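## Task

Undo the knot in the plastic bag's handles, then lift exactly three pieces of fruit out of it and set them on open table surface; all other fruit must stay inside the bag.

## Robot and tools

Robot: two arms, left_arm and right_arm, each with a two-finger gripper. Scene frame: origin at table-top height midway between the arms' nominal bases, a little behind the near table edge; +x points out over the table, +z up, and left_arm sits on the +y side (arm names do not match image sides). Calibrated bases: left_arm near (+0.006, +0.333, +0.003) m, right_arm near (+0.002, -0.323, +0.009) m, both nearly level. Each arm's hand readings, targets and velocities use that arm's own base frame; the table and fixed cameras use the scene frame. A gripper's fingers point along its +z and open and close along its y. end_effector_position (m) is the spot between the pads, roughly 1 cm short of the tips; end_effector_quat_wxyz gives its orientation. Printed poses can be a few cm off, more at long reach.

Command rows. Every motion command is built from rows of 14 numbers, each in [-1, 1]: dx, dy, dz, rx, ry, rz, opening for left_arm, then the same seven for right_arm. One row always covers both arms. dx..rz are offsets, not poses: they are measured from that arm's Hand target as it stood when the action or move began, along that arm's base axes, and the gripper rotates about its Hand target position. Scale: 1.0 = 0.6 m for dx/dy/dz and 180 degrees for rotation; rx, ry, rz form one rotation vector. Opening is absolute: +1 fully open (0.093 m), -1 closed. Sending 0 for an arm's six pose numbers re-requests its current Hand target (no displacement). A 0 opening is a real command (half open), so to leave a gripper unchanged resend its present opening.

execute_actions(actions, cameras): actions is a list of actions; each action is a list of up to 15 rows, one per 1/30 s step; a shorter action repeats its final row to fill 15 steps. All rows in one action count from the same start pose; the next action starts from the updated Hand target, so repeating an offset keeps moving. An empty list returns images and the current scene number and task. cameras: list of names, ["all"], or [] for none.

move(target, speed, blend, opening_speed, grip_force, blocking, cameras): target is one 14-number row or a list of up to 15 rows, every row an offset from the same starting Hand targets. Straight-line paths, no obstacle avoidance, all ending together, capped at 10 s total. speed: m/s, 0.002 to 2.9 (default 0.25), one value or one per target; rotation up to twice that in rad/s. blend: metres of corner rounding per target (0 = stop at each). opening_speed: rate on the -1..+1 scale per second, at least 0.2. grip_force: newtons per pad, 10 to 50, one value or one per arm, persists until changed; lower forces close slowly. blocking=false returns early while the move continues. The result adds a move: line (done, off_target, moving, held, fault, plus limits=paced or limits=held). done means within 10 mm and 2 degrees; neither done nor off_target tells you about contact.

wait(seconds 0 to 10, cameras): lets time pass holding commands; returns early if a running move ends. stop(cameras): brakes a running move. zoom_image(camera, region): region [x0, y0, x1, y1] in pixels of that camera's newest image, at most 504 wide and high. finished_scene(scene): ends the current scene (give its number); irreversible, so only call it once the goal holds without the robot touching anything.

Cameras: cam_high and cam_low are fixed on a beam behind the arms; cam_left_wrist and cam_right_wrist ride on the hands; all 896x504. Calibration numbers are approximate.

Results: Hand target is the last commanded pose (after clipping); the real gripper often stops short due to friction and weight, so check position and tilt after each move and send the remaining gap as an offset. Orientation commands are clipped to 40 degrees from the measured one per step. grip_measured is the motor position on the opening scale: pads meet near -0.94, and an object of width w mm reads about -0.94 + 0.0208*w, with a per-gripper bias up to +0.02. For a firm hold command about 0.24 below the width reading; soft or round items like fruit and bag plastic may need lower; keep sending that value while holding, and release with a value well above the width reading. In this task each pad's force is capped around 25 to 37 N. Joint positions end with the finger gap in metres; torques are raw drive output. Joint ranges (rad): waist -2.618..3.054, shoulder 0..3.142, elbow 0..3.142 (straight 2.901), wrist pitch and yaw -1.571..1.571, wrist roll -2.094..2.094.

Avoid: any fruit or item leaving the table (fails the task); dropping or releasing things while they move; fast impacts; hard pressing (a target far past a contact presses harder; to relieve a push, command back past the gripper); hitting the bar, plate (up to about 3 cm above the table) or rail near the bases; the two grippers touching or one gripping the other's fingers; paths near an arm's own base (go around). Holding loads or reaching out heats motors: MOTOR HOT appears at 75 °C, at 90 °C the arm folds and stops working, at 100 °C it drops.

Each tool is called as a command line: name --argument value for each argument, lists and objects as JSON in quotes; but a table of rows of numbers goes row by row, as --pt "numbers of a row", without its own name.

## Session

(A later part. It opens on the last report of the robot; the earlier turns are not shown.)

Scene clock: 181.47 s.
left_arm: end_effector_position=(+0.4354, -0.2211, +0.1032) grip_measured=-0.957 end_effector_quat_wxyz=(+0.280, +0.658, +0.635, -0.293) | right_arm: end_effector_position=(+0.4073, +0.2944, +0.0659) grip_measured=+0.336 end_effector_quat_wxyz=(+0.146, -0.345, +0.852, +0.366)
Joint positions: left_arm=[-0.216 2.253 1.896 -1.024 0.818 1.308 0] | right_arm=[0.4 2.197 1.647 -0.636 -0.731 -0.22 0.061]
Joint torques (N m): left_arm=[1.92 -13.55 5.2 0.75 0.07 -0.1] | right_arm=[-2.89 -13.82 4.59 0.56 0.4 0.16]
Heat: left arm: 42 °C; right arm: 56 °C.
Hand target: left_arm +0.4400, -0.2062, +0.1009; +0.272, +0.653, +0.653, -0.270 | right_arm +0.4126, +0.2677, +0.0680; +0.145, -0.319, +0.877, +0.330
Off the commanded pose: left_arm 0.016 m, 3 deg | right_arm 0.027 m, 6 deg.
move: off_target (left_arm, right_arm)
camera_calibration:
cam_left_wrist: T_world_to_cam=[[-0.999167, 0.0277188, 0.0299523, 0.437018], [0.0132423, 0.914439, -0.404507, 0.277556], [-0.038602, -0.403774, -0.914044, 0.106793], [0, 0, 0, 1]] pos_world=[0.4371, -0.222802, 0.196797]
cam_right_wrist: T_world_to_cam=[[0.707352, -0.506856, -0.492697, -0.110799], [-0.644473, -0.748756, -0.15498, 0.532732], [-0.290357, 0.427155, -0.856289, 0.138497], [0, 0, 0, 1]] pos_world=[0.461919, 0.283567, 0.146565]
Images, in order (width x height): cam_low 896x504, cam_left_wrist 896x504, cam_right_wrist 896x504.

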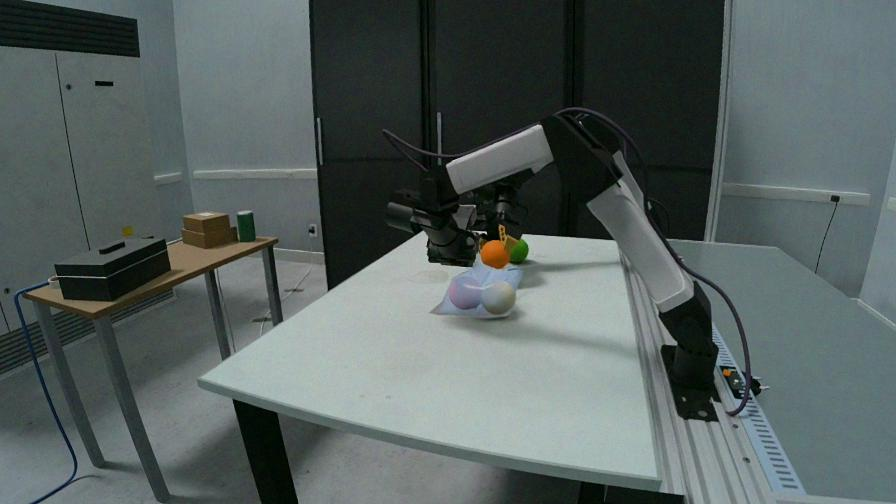

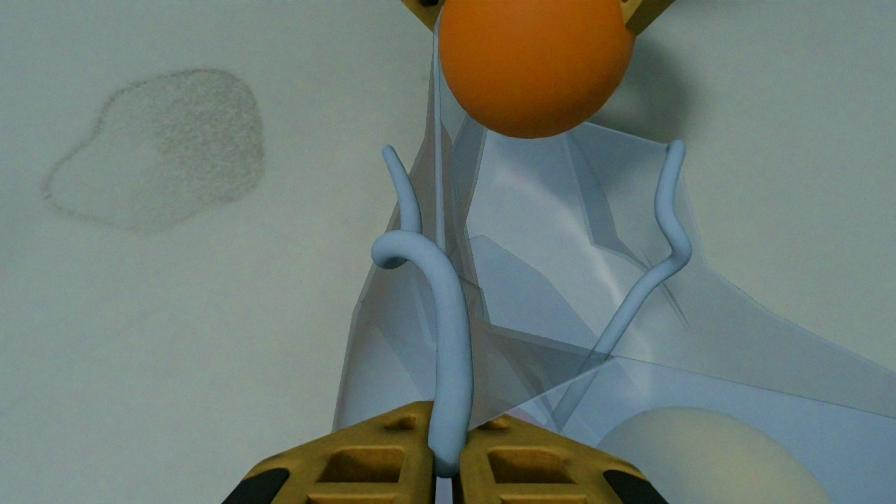

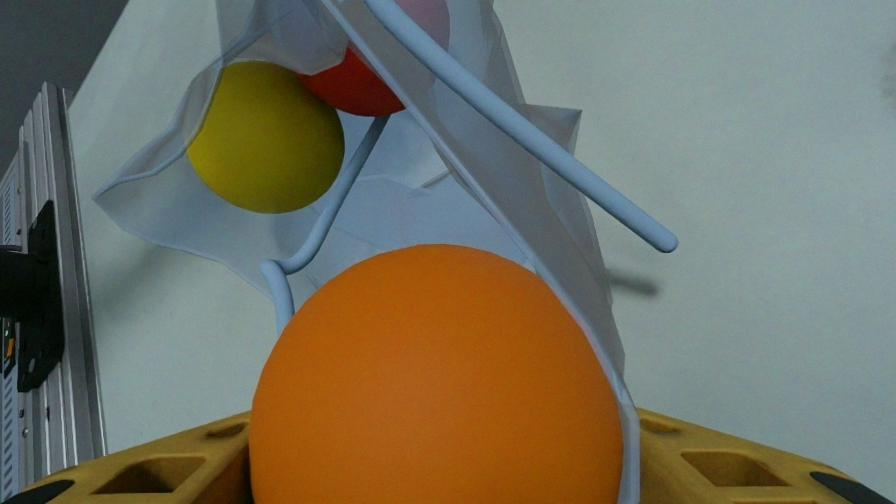

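move --target '[0,-0.04,0,0,0,0,-1,-0.02,-0.05,-0.055,0,0,0,-0.2]' --cameras '["cam_right_wrist","cam_low"]' --speed 0.05

zoom_image --camera "cam_low" --region '[420, 210, 560, 330]'

Scene clock: 183.53 s.
left_arm: end_effector_position=(+0.4323, -0.2441, +0.1023) grip_measured=-0.957 end_effector_quat_wxyz=(+0.275, +0.660, +0.637, -0.290) | right_arm: end_effector_position=(+0.3988, +0.2674, +0.0430) grip_measured=+0.293 end_effector_quat_wxyz=(+0.162, -0.351, +0.843, +0.373)
Joint positions: left_arm=[-0.269 2.253 1.896 -0.979 0.795 1.238 0] | right_arm=[0.344 2.162 1.479 -0.517 -0.769 -0.294 0.059]
Joint torques (N m): left_arm=[2.11 -13.07 6 0.86 0.19 -0.09] | right_arm=[-3.04 -12.36 3.71 0.42 0.56 0.18]
Heat: left arm: 43 °C; right arm: 56 °C.
Hand target: left_arm +0.4400, -0.2302, +0.1009; +0.272, +0.653, +0.653, -0.270 | right_arm +0.4006, +0.2379, +0.0352; +0.146, -0.319, +0.877, +0.330
Off the commanded pose: left_arm 0.016 m, 3 deg | right_arm 0.031 m, 8 deg.
move: off_target (left_arm, right_arm)
camera_calibration:
cam_right_wrist: T_world_to_cam=[[0.725281, -0.487366, -0.486253, -0.14238], [-0.633339, -0.749236, -0.19372, 0.500949], [-0.269906, 0.448465, -0.852074, 0.113933], [0, 0, 0, 1]] pos_world=[0.451287, 0.254843, 0.12489]
Images, in order (width x height): cam_low 896x504, cam_right_wrist 896x504.

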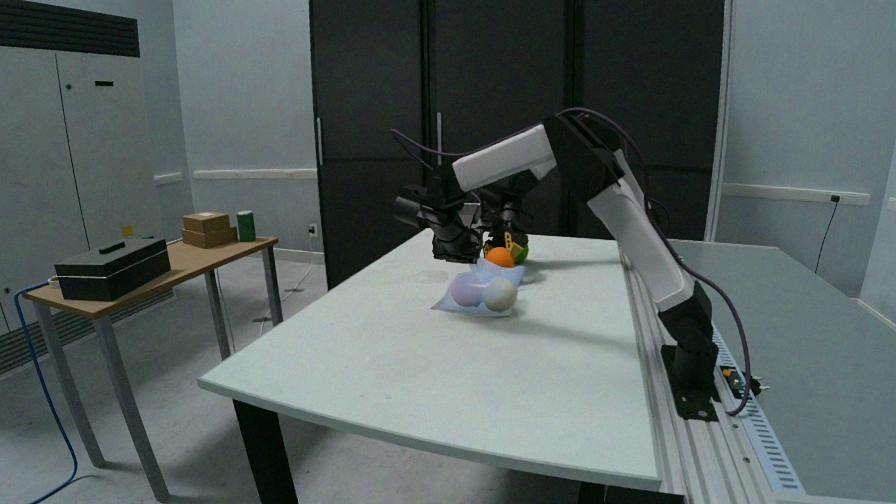

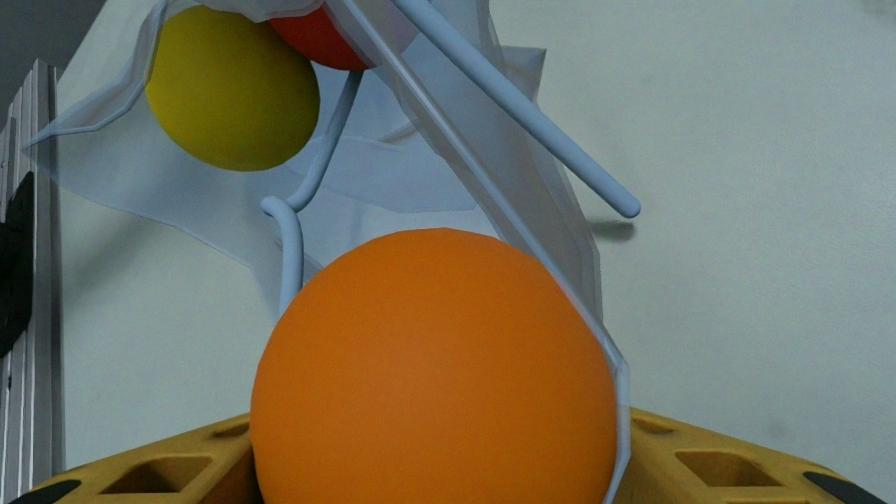

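Scaled by 3.600 from the camera's 896x504 image, which has a finer 1280x720 frame.

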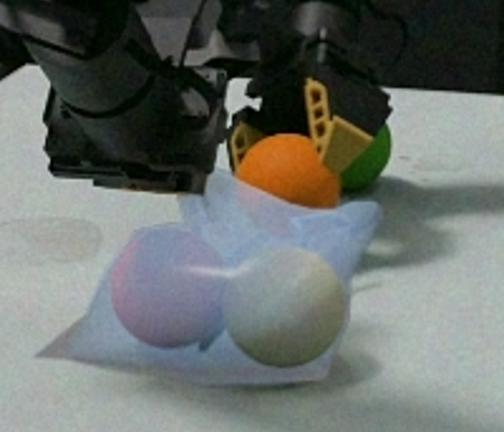

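move --target '[0,0,0,0,0,0,-1,0,0.02,-0.045,0,0,0,-0.2]' --cameras '["cam_low","cam_left_wrist"]' --speed 0.05

zoom_image --camera "cam_low" --region '[420, 210, 560, 330]'

Scene clock: 185.30 s.
left_arm: end_effector_position=(+0.4328, -0.2436, +0.1017) grip_measured=-0.957 end_effector_quat_wxyz=(+0.274, +0.660, +0.638, -0.288) | right_arm: end_effector_position=(+0.4030, +0.2722, +0.0389) grip_measured=+0.293 end_effector_quat_wxyz=(+0.183, -0.355, +0.838, +0.372)
Joint positions: left_arm=[-0.269 2.253 1.896 -0.978 0.79 1.237 0] | right_arm=[0.351 2.162 1.443 -0.424 -0.766 -0.276 0.059]
Joint torques (N m): left_arm=[2.09 -13.05 5.98 0.85 0.24 -0.11] | right_arm=[-1.52 -8.17 3.96 0.57 0.62 0.34]
Heat: left arm: 43 °C; right arm: 56 °C.
Hand target: left_arm +0.4400, -0.2302, +0.1009; +0.272, +0.653, +0.653, -0.270 | right_arm +0.4007, +0.2499, +0.0082; +0.146, -0.319, +0.877, +0.330
Off the commanded pose: left_arm 0.015 m, 3 deg | right_arm 0.038 m, 9 deg.
move: off_target (left_arm, right_arm)
camera_calibration:
cam_left_wrist: T_world_to_cam=[[-0.999161, 0.0267029, 0.0310682, 0.434658], [0.0125425, 0.921353, -0.388526, 0.297941], [-0.0389996, -0.38781, -0.920914, 0.101135], [0, 0, 0, 1]] pos_world=[0.4345, -0.246894, 0.19539]
Images, in order (width x height): cam_low 896x504, cam_left_wrist 896x504.

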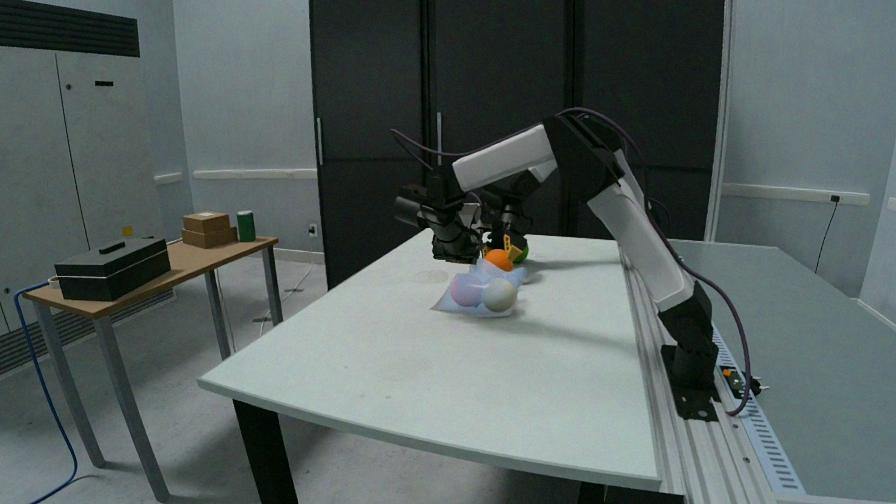

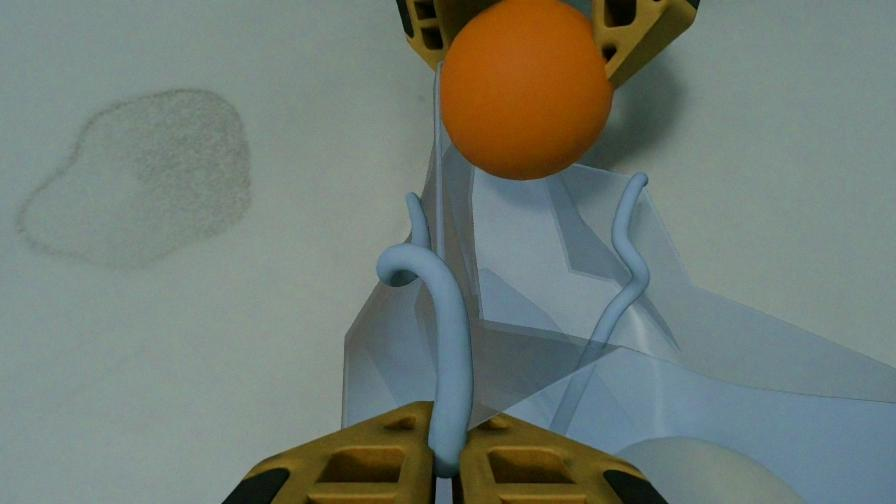

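Scaled by 3.600 from the camera's 896x504 image, which has a finer 1280x720 frame.

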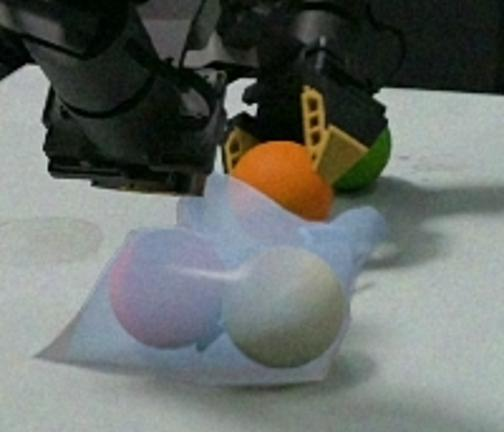

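move --target '[0,0,0,0,0,0,-1, 0,0.025,0.04,0,0,0,0.9]' --opening_speed 0.7 --speed 0.04 --cameras '["cam_high","cam_right_wrist"]'

Scene clock: 189.20 s.
left_arm: end_effector_position=(+0.4401, -0.2301, +0.0994) grip_measured=-0.957 end_effector_quat_wxyz=(+0.274, +0.653, +0.650, -0.276) | right_arm: end_effector_position=(+0.3980, +0.2628, +0.0272) grip_measured=+0.899 end_effector_quat_wxyz=(+0.144, -0.319, +0.875, +0.334)
Joint positions: left_arm=[-0.243 2.253 1.896 -0.978 0.77 1.237 0] | right_arm=[0.364 2.162 1.46 -0.51 -0.666 -0.21 0.088]
Joint torques (N m): left_arm=[-0.09 -13.03 6.02 0.85 0.45 -0.11] | right_arm=[0.17 -10.15 7.77 0.82 -0.18 0.09]
Heat: left arm: 43 °C; right arm: 55 °C.
Hand target: left_arm +0.4400, -0.2303, +0.1009; +0.272, +0.653, +0.653, -0.270 | right_arm +0.4008, +0.2648, +0.0322; +0.146, -0.319, +0.877, +0.330
Off the commanded pose: left_arm 0.001 m, 1 deg | right_arm 0.006 m, 1 deg.
move: done
camera_calibration:
cam_right_wrist: T_world_to_cam=[[0.667063, -0.584327, -0.462156, -0.103788], [-0.694394, -0.712393, -0.101556, 0.505927], [-0.269895, 0.388663, -0.880964, 0.118794], [0, 0, 0, 1]] pos_world=[0.452608, 0.253602, 0.108067]
Images, in order (width x height): cam_high 896x504, cam_right_wrist 896x504.

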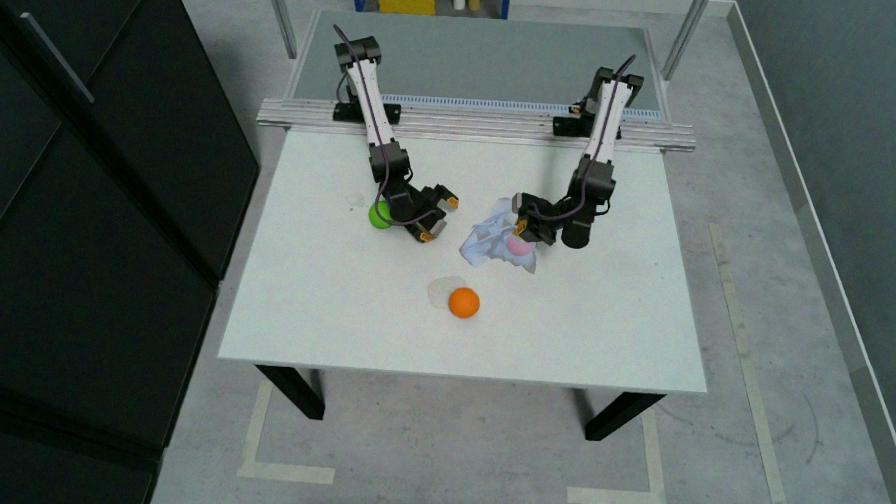

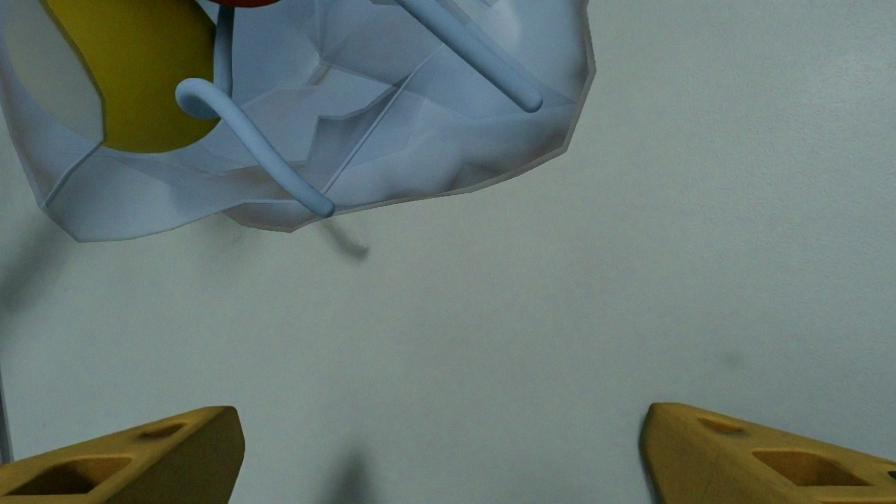

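move --target '[0,0,0,0,0,0,-1, -0.02,-0.03,0.22,0,0,0,0.9]' --speed 0.15 --cameras '["all"]'

Scene clock: 191.43 s.
left_arm: end_effector_position=(+0.4401, -0.2301, +0.0994) grip_measured=-0.957 end_effector_quat_wxyz=(+0.274, +0.653, +0.650, -0.276) | right_arm: end_effector_position=(+0.3881, +0.2465, +0.1434) grip_measured=+0.899 end_effector_quat_wxyz=(+0.125, -0.310, +0.883, +0.330)
Joint positions: left_arm=[-0.243 2.253 1.896 -0.978 0.77 1.237 0] | right_arm=[0.338 2.018 1.734 -0.984 -0.666 -0.232 0.088]
Joint torques (N m): left_arm=[-0.13 -13.04 6.08 0.87 0.44 -0.11] | right_arm=[-0.14 -11.9 8.68 0.71 -0.28 -0.06]
Heat: left arm: 44 °C; right arm: 55 °C.
Hand target: left_arm +0.4400, -0.2303, +0.1009; +0.272, +0.653, +0.653, -0.270 | right_arm +0.3887, +0.2469, +0.1642; +0.146, -0.319, +0.877, +0.330
Off the commanded pose: left_arm 0.002 m, 1 deg | right_arm 0.021 m, 3 deg.
move: off_target (right_arm)
camera_calibration:
cam_left_wrist: T_world_to_cam=[[-0.999641, -0.00439726, 0.0264193, 0.435224], [-0.0138956, 0.92843, -0.371247, 0.296038], [-0.022896, -0.371481, -0.928158, 0.101899], [0, 0, 0, 1]] pos_world=[0.441514, -0.235083, 0.192983]
cam_right_wrist: T_world_to_cam=[[0.643131, -0.600431, -0.475252, -0.0377506], [-0.704696, -0.706926, -0.0604975, 0.495968], [-0.299643, 0.373816, -0.877767, 0.239518], [0, 0, 0, 1]] pos_world=[0.445555, 0.23841, 0.222305]

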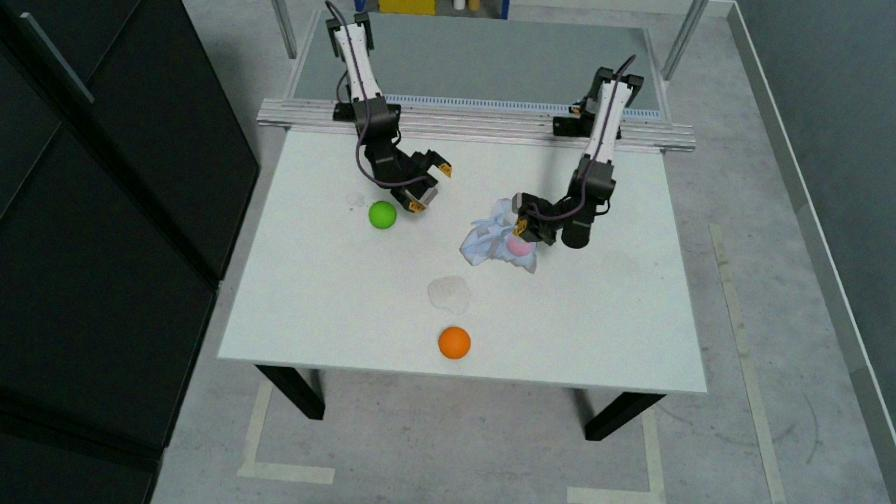

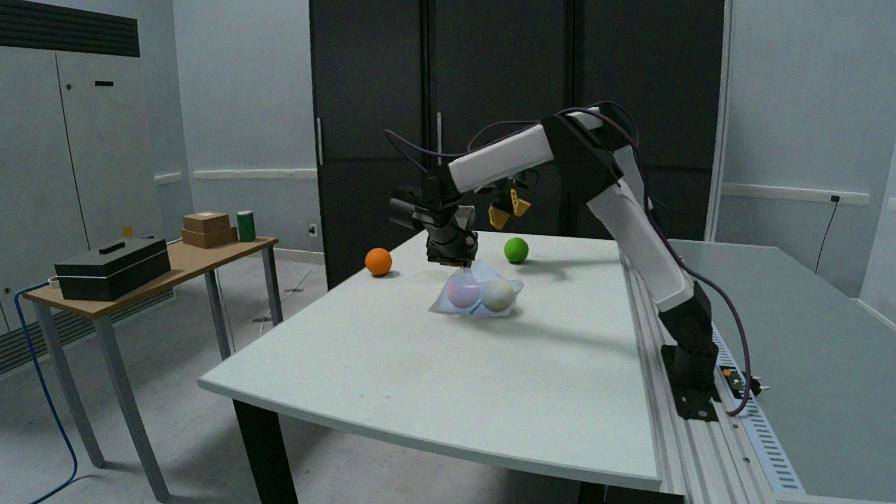

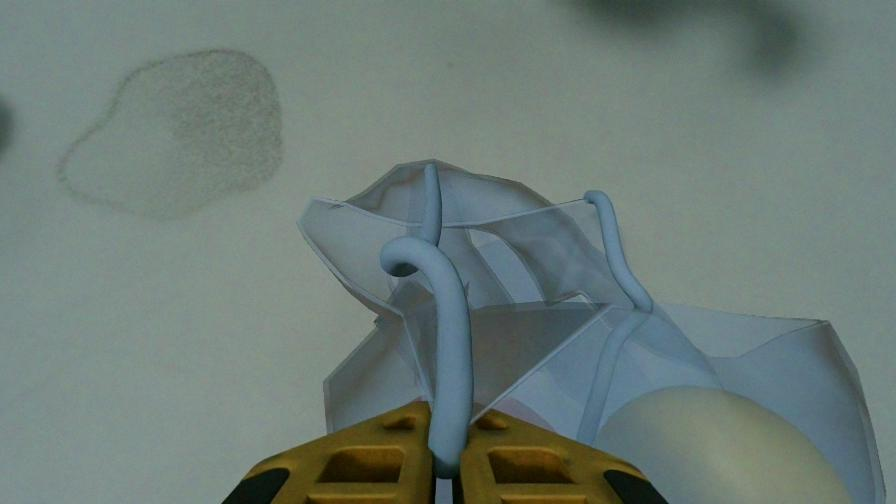

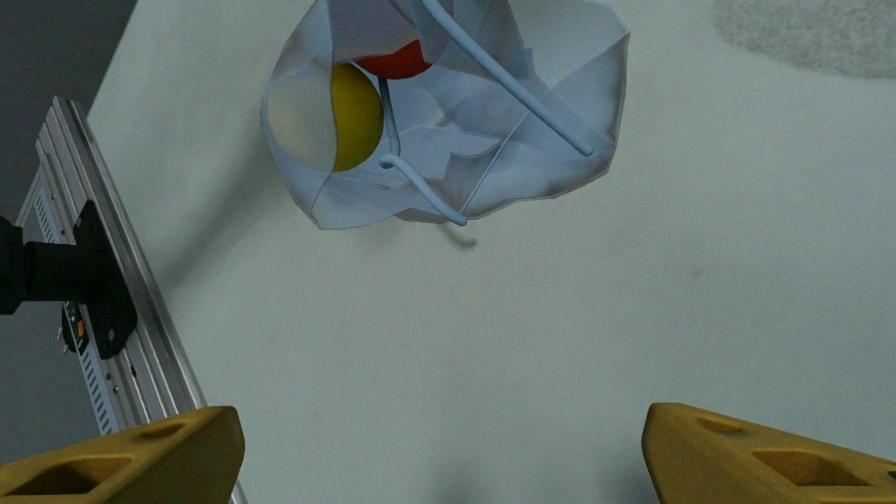

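execute_actions --actions '[]' --cameras '["cam_high"]'

Scene clock: 191.73 s.
left_arm: end_effector_position=(+0.4401, -0.2301, +0.0994) grip_measured=-0.957 end_effector_quat_wxyz=(+0.274, +0.653, +0.650, -0.276) | right_arm: end_effector_position=(+0.3880, +0.2465, +0.1434) grip_measured=+0.899 end_effector_quat_wxyz=(+0.125, -0.310, +0.883, +0.330)
Joint positions: left_arm=[-0.243 2.253 1.896 -0.978 0.77 1.237 0] | right_arm=[0.338 2.018 1.734 -0.984 -0.666 -0.232 0.088]
Joint velocities: within noise
Joint torques (N m): left_arm=[-0.09 -13.01 6.05 0.86 0.45 -0.11] | right_arm=[-0.2 -11.97 8.73 0.69 -0.27 -0.06]
Heat: left arm: 44 °C; right arm: 54 °C.
Hand target: left_arm +0.4400, -0.2303, +0.1009; +0.272, +0.653, +0.653, -0.270 | right_arm +0.3887, +0.2469, +0.1642; +0.146, -0.319, +0.877, +0.330
Tool commands: left_gripper/opening=-1.0 right_gripper/opening=+0.9
Off the commanded pose: left_arm 0.002 m, 1 deg | right_arm 0.021 m, 3 deg.
Images, in order (width x height): cam_high 896x504.

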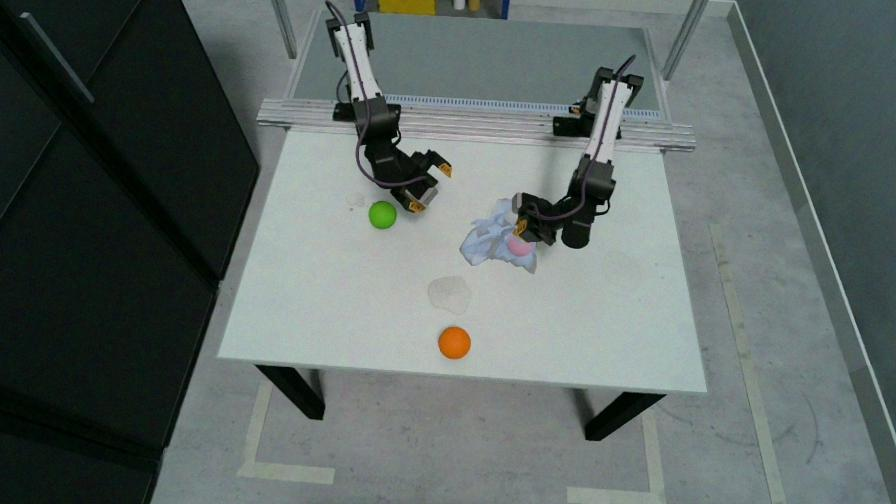

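move --target '[0.07,-0.01,0,0,0,0,-1, -0.02,0.19,-0.07,0,-0.0924,0.105,0.75]' --speed 0.1 --cameras '["all"]'

Scene clock: 196.63 s.
left_arm: end_effector_position=(+0.4802, -0.2379, +0.1090) grip_measured=-0.957 end_effector_quat_wxyz=(+0.283, +0.654, +0.647, -0.269) | right_arm: end_effector_position=(+0.3696, +0.3529, +0.1241) grip_measured=+0.752 end_effector_quat_wxyz=(+0.204, -0.494, +0.788, +0.305)
Joint positions: left_arm=[-0.24 2.437 2.249 -1.124 0.769 1.237 0] | right_arm=[0.577 2.093 1.734 -0.724 -0.595 -0.392 0.081]
Joint torques (N m): left_arm=[0.35 -11.49 8.58 0.7 0.48 -0.01] | right_arm=[0.47 -7.76 9.42 1.32 -0.13 -0.06]
Heat: left arm: 44 °C; right arm: 53 °C.
Hand target: left_arm +0.4819, -0.2361, +0.1006; +0.272, +0.653, +0.654, -0.271 | right_arm +0.3767, +0.3609, +0.1223; +0.215, -0.502, +0.782, +0.300
Off the commanded pose: left_arm 0.008 m, 1 deg | right_arm 0.011 m, 2 deg.
move: off_target (right_arm)
camera_calibration:
cam_left_wrist: T_world_to_cam=[[-0.999957, -0.00830133, 0.00403178, 0.476675], [-0.00920809, 0.926601, -0.375932, 0.305262], [-0.000615109, -0.375954, -0.926638, 0.0968575], [0, 0, 0, 1]] pos_world=[0.479525, -0.242485, 0.202588]
cam_right_wrist: T_world_to_cam=[[0.910382, -0.332961, -0.245645, -0.192851], [-0.390693, -0.88722, -0.245355, 0.527474], [-0.136247, 0.319338, -0.937795, 0.143553], [0, 0, 0, 1]] pos_world=[0.401208, 0.357932, 0.216669]

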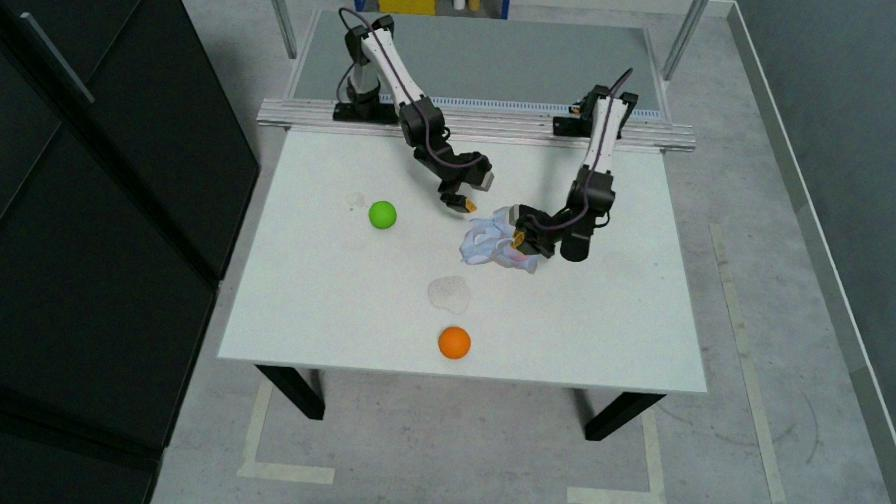

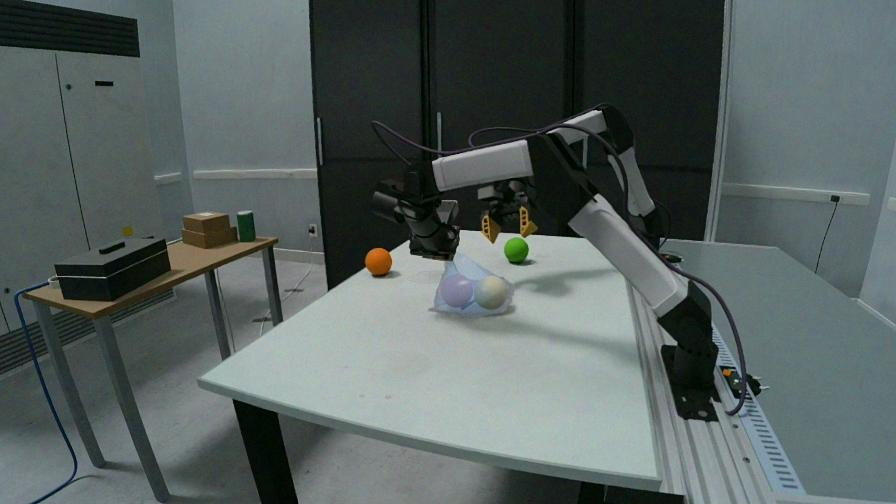

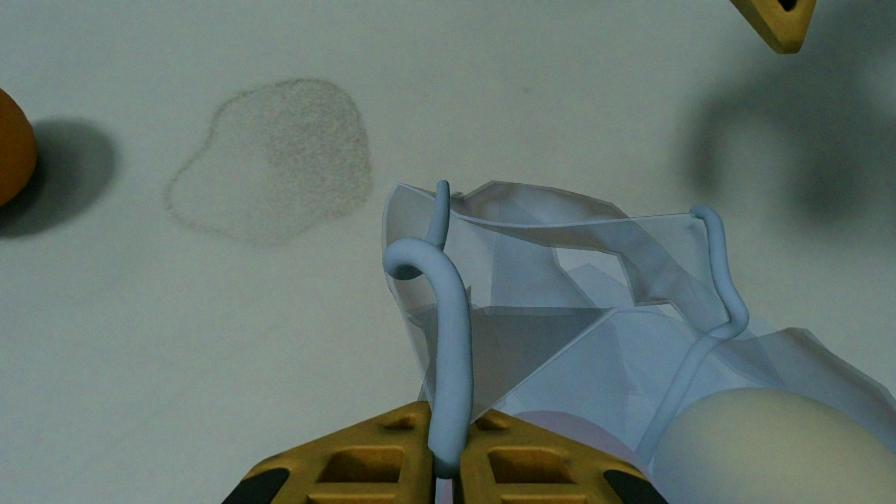

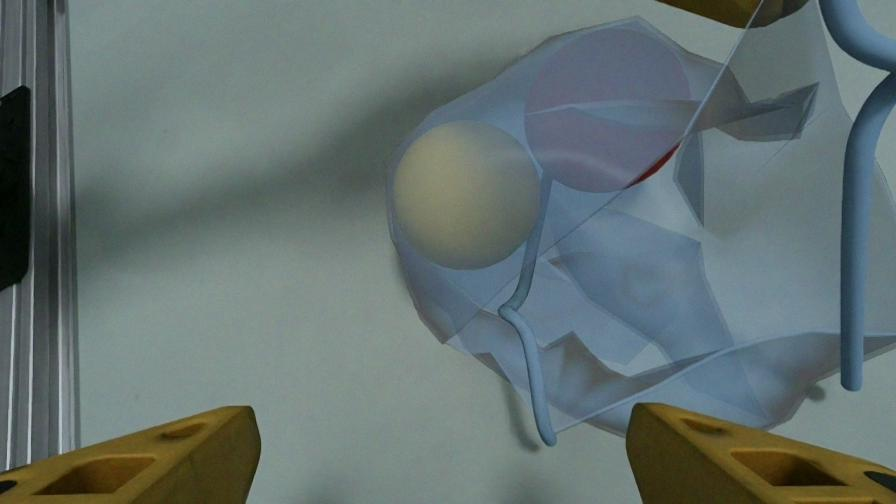

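move --pt "-0.03 0.02 0.08 0 0 0 -1 0 -0.08 0.05 0 0 0 0.75" --pt "-0.10 0.15 0.07 0 0 0 -1 0 -0.08 0.05 0 0 0 0.75" --speed 0.07 --blend 0.02 --cameras '["cam_left_wrist","cam_right_wrist"]'

Scene clock: 200.63 s.
left_arm: end_effector_position=(+0.4297, -0.1453, +0.1297) grip_measured=-0.957 end_effector_quat_wxyz=(+0.265, +0.649, +0.660, -0.269) | right_arm: end_effector_position=(+0.3790, +0.3121, +0.1278) grip_measured=+0.752 end_effector_quat_wxyz=(+0.194, -0.495, +0.793, +0.296)
Joint positions: left_arm=[-0.064 2.192 1.935 -1.251 0.773 1.465 0] | right_arm=[0.49 2.068 1.734 -0.828 -0.615 -0.495 0.081]
Joint torques (N m): left_arm=[0.21 -14.67 4.78 0.33 0.74 0.14] | right_arm=[-0.12 -13.33 7.76 0.87 -0.36 -0.05]
Heat: left arm: 46 °C; right arm: 52 °C.
Hand target: left_arm +0.4219, -0.1463, +0.1427; +0.272, +0.653, +0.653, -0.271 | right_arm +0.3767, +0.3129, +0.1522; +0.214, -0.502, +0.782, +0.300
Off the commanded pose: left_arm 0.015 m, 1 deg | right_arm 0.025 m, 3 deg.
move: off_target (left_arm, right_arm)
camera_calibration:
cam_left_wrist: T_world_to_cam=[[-0.999077, -0.0227956, 0.0364052, 0.42022], [-0.0341056, 0.936227, -0.349738, 0.235448], [-0.026111, -0.350657, -0.93614, 0.166777], [0, 0, 0, 1]] pos_world=[0.432217, -0.152372, 0.223173]
cam_right_wrist: T_world_to_cam=[[0.90782, -0.341005, -0.244086, -0.210859], [-0.394091, -0.892707, -0.218557, 0.495431], [-0.143368, 0.294603, -0.944804, 0.172696], [0, 0, 0, 1]] pos_world=[0.411426, 0.319493, 0.219976]
Images, in order (width x height): cam_left_wrist 896x504, cam_right_wrist 896x504.

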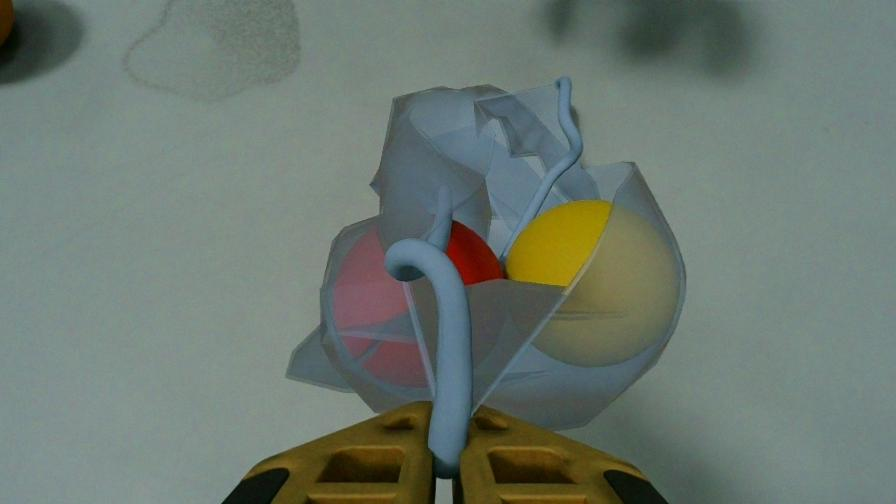

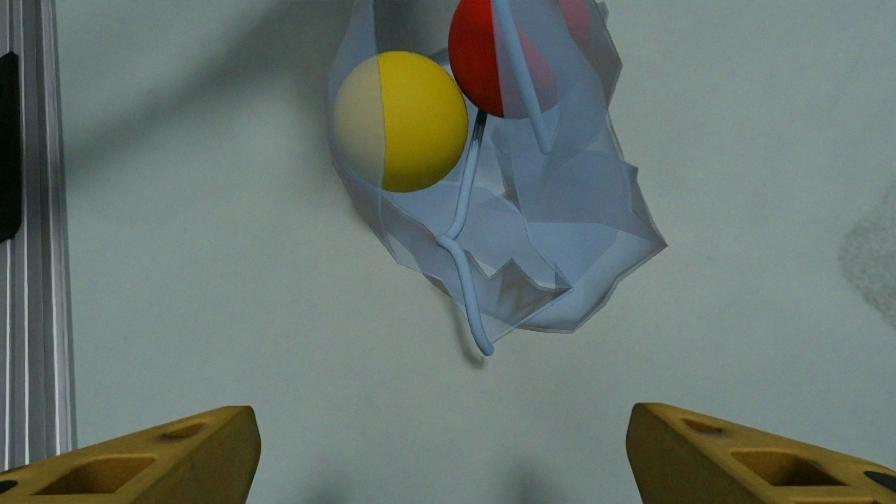

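move --pt "0 0 0 0 0 0 -1 0.01 0.15 -0.09 0 0 0 0.75" --pt "0 0 0 0 0 0 -1 0.012 0.265 -0.24 0 0 0 0.75" --speed 0.09 --blend 0.02 --cameras '["cam_left_wrist","cam_right_wrist"]'

Scene clock: 204.60 s.
left_arm: end_effector_position=(+0.4297, -0.1453, +0.1297) grip_measured=-0.957 end_effector_quat_wxyz=(+0.265, +0.650, +0.660, -0.269) | right_arm: end_effector_position=(+0.3807, +0.4636, +0.0139) grip_measured=+0.752 end_effector_quat_wxyz=(+0.208, -0.502, +0.784, +0.301)
Joint positions: left_arm=[-0.064 2.192 1.935 -1.251 0.773 1.466 0] | right_arm=[0.747 2.499 1.967 -0.459 -0.505 -0.238 0.081]
Joint torques (N m): left_arm=[0.2 -14.56 4.74 0.32 0.74 0.13] | right_arm=[0.5 -10.03 9.29 1.51 -0.03 0.15]
Heat: left arm: 46 °C; right arm: 51 °C.
Hand target: left_arm +0.4219, -0.1463, +0.1427; +0.272, +0.653, +0.653, -0.271 | right_arm +0.3840, +0.4718, +0.0082; +0.214, -0.502, +0.782, +0.300
Off the commanded pose: left_arm 0.015 m, 1 deg | right_arm 0.011 m, 1 deg.
move: off_target (left_arm, right_arm)
camera_calibration:
cam_left_wrist: T_world_to_cam=[[-0.999108, -0.0222436, 0.0358821, 0.420334], [-0.0334056, 0.93624, -0.34977, 0.235151], [-0.0258141, -0.350657, -0.936148, 0.166648], [0, 0, 0, 1]] pos_world=[0.432117, -0.152372, 0.223174]
cam_right_wrist: T_world_to_cam=[[0.917895, -0.322445, -0.231295, -0.201116], [-0.37634, -0.892198, -0.249704, 0.59994], [-0.125845, 0.316247, -0.940293, 0.00395459], [0, 0, 0, 1]] pos_world=[0.410883, 0.469166, 0.107009]
Images, in order (width x height): cam_left_wrist 896x504, cam_right_wrist 896x504.

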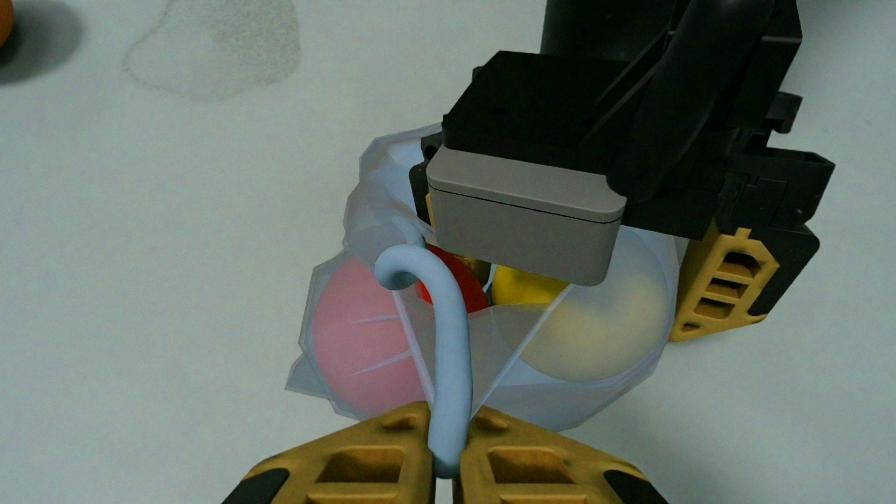

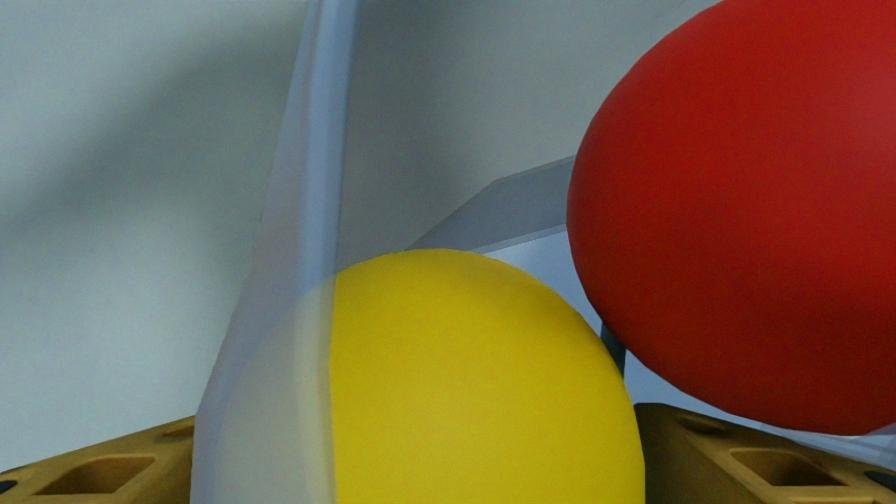

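move --pt "0 0 0 0 0 0 -1 -0.005 0 0.01 0 0 0 -0.2" --pt "0 0 0 0 0 0 -1 -0.005 0 0.01 0 0 0 -0.2" --pt "0 0 0 0 0 0 -1 0 -0.03 0.2 0 0 0 -0.2" --pt "0 0 0 0 0 0 -1 0 -0.15 0.24 0 0 0 -0.2" --opening_speed 0.8 --speed 0.08 --cameras '["all"]'

Scene clock: 209.97 s.
left_arm: end_effector_position=(+0.4257, -0.1494, +0.1331) grip_measured=-0.957 end_effector_quat_wxyz=(+0.268, +0.645, +0.657, -0.285) | right_arm: end_effector_position=(+0.3941, +0.3853, +0.1271) grip_measured=+0.366 end_effector_quat_wxyz=(+0.206, -0.494, +0.793, +0.291)
Joint positions: left_arm=[-0.066 2.192 1.935 -1.268 0.803 1.468 0] | right_arm=[0.614 2.251 2.005 -0.818 -0.548 -0.355 0.063]
Joint torques (N m): left_arm=[0.44 -14.58 4.75 0.43 0.43 0.11] | right_arm=[-0.18 -15.92 5.98 0.9 -0.4 -0.12]
Heat: left arm: 47 °C; right arm: 53 °C.
Hand target: left_arm +0.4219, -0.1461, +0.1427; +0.272, +0.653, +0.654, -0.271 | right_arm +0.3840, +0.3819, +0.1521; +0.214, -0.502, +0.783, +0.300
Off the commanded pose: left_arm 0.011 m, 2 deg | right_arm 0.027 m, 2 deg.
move: off_target (left_arm, right_arm)
camera_calibration:
cam_left_wrist: T_world_to_cam=[[-0.998387, -0.0160394, 0.0544605, 0.414206], [-0.0353755, 0.926031, -0.375785, 0.242849], [-0.0444048, -0.377105, -0.925105, 0.170663], [0, 0, 0, 1]] pos_world=[0.429707, -0.153884, 0.226582]
cam_right_wrist: T_world_to_cam=[[0.909871, -0.348888, -0.224527, -0.200015], [-0.397523, -0.888035, -0.231019, 0.567726], [-0.118788, 0.299452, -0.946688, 0.141317], [0, 0, 0, 1]] pos_world=[0.424459, 0.39206, 0.22003]

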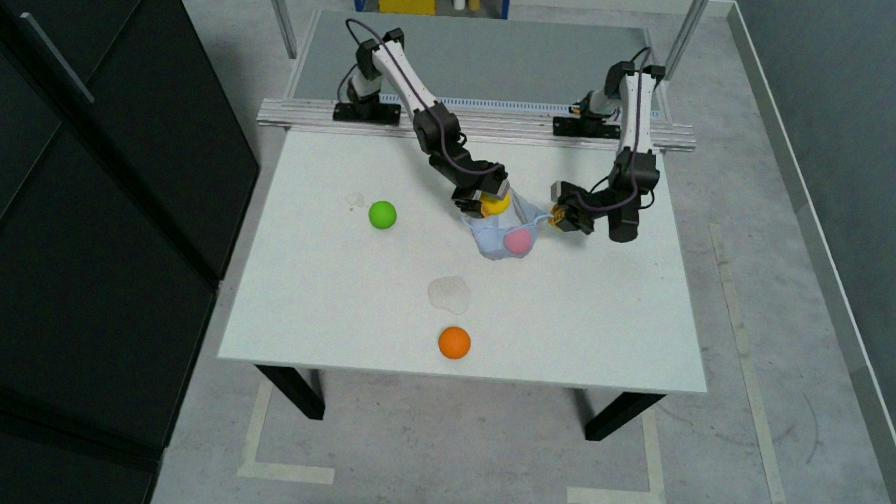

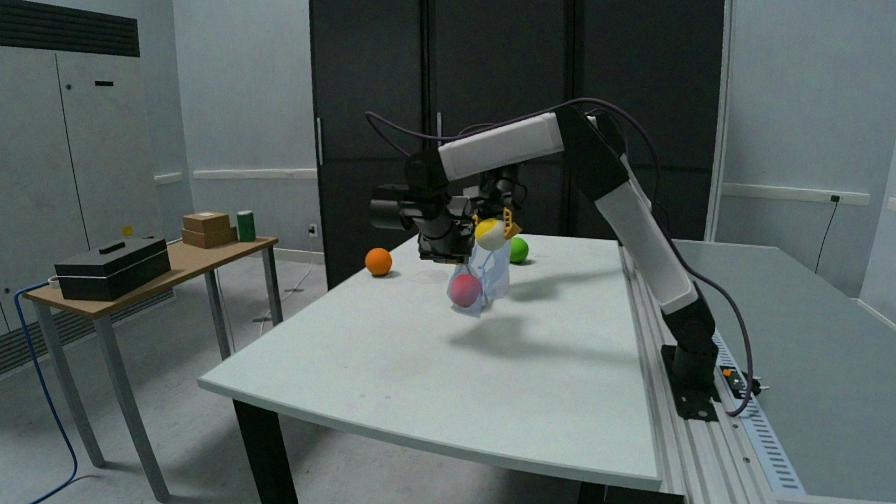

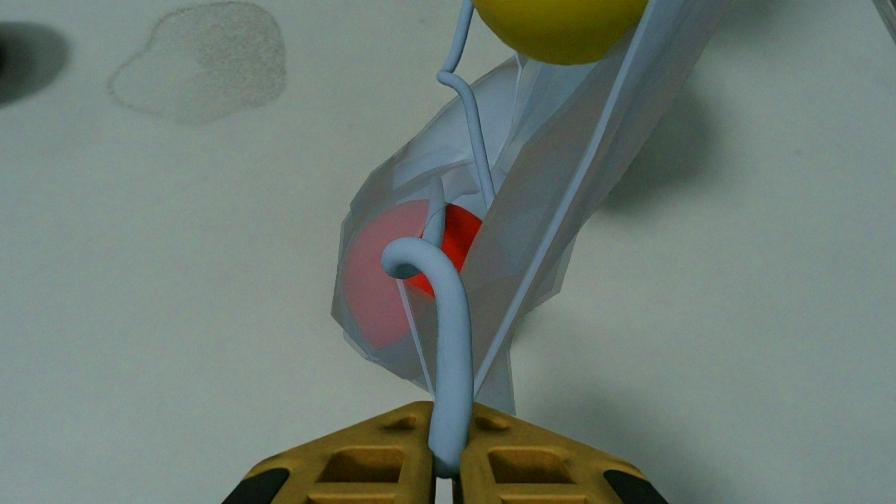

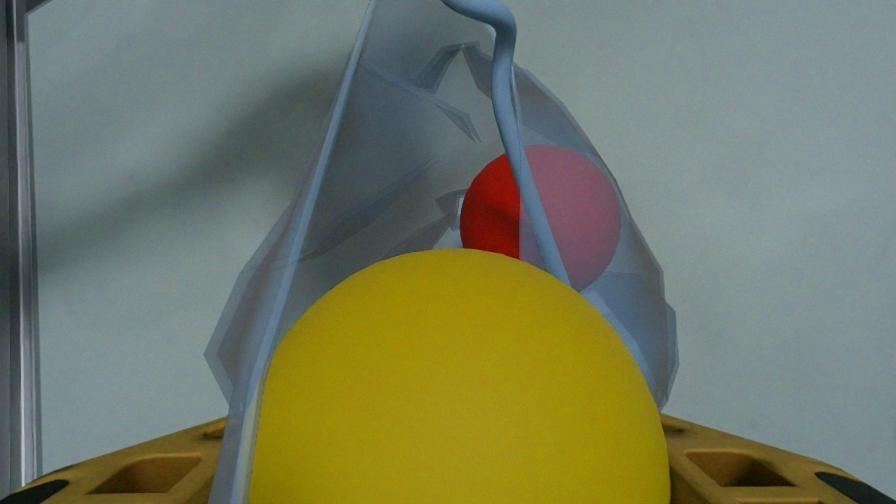

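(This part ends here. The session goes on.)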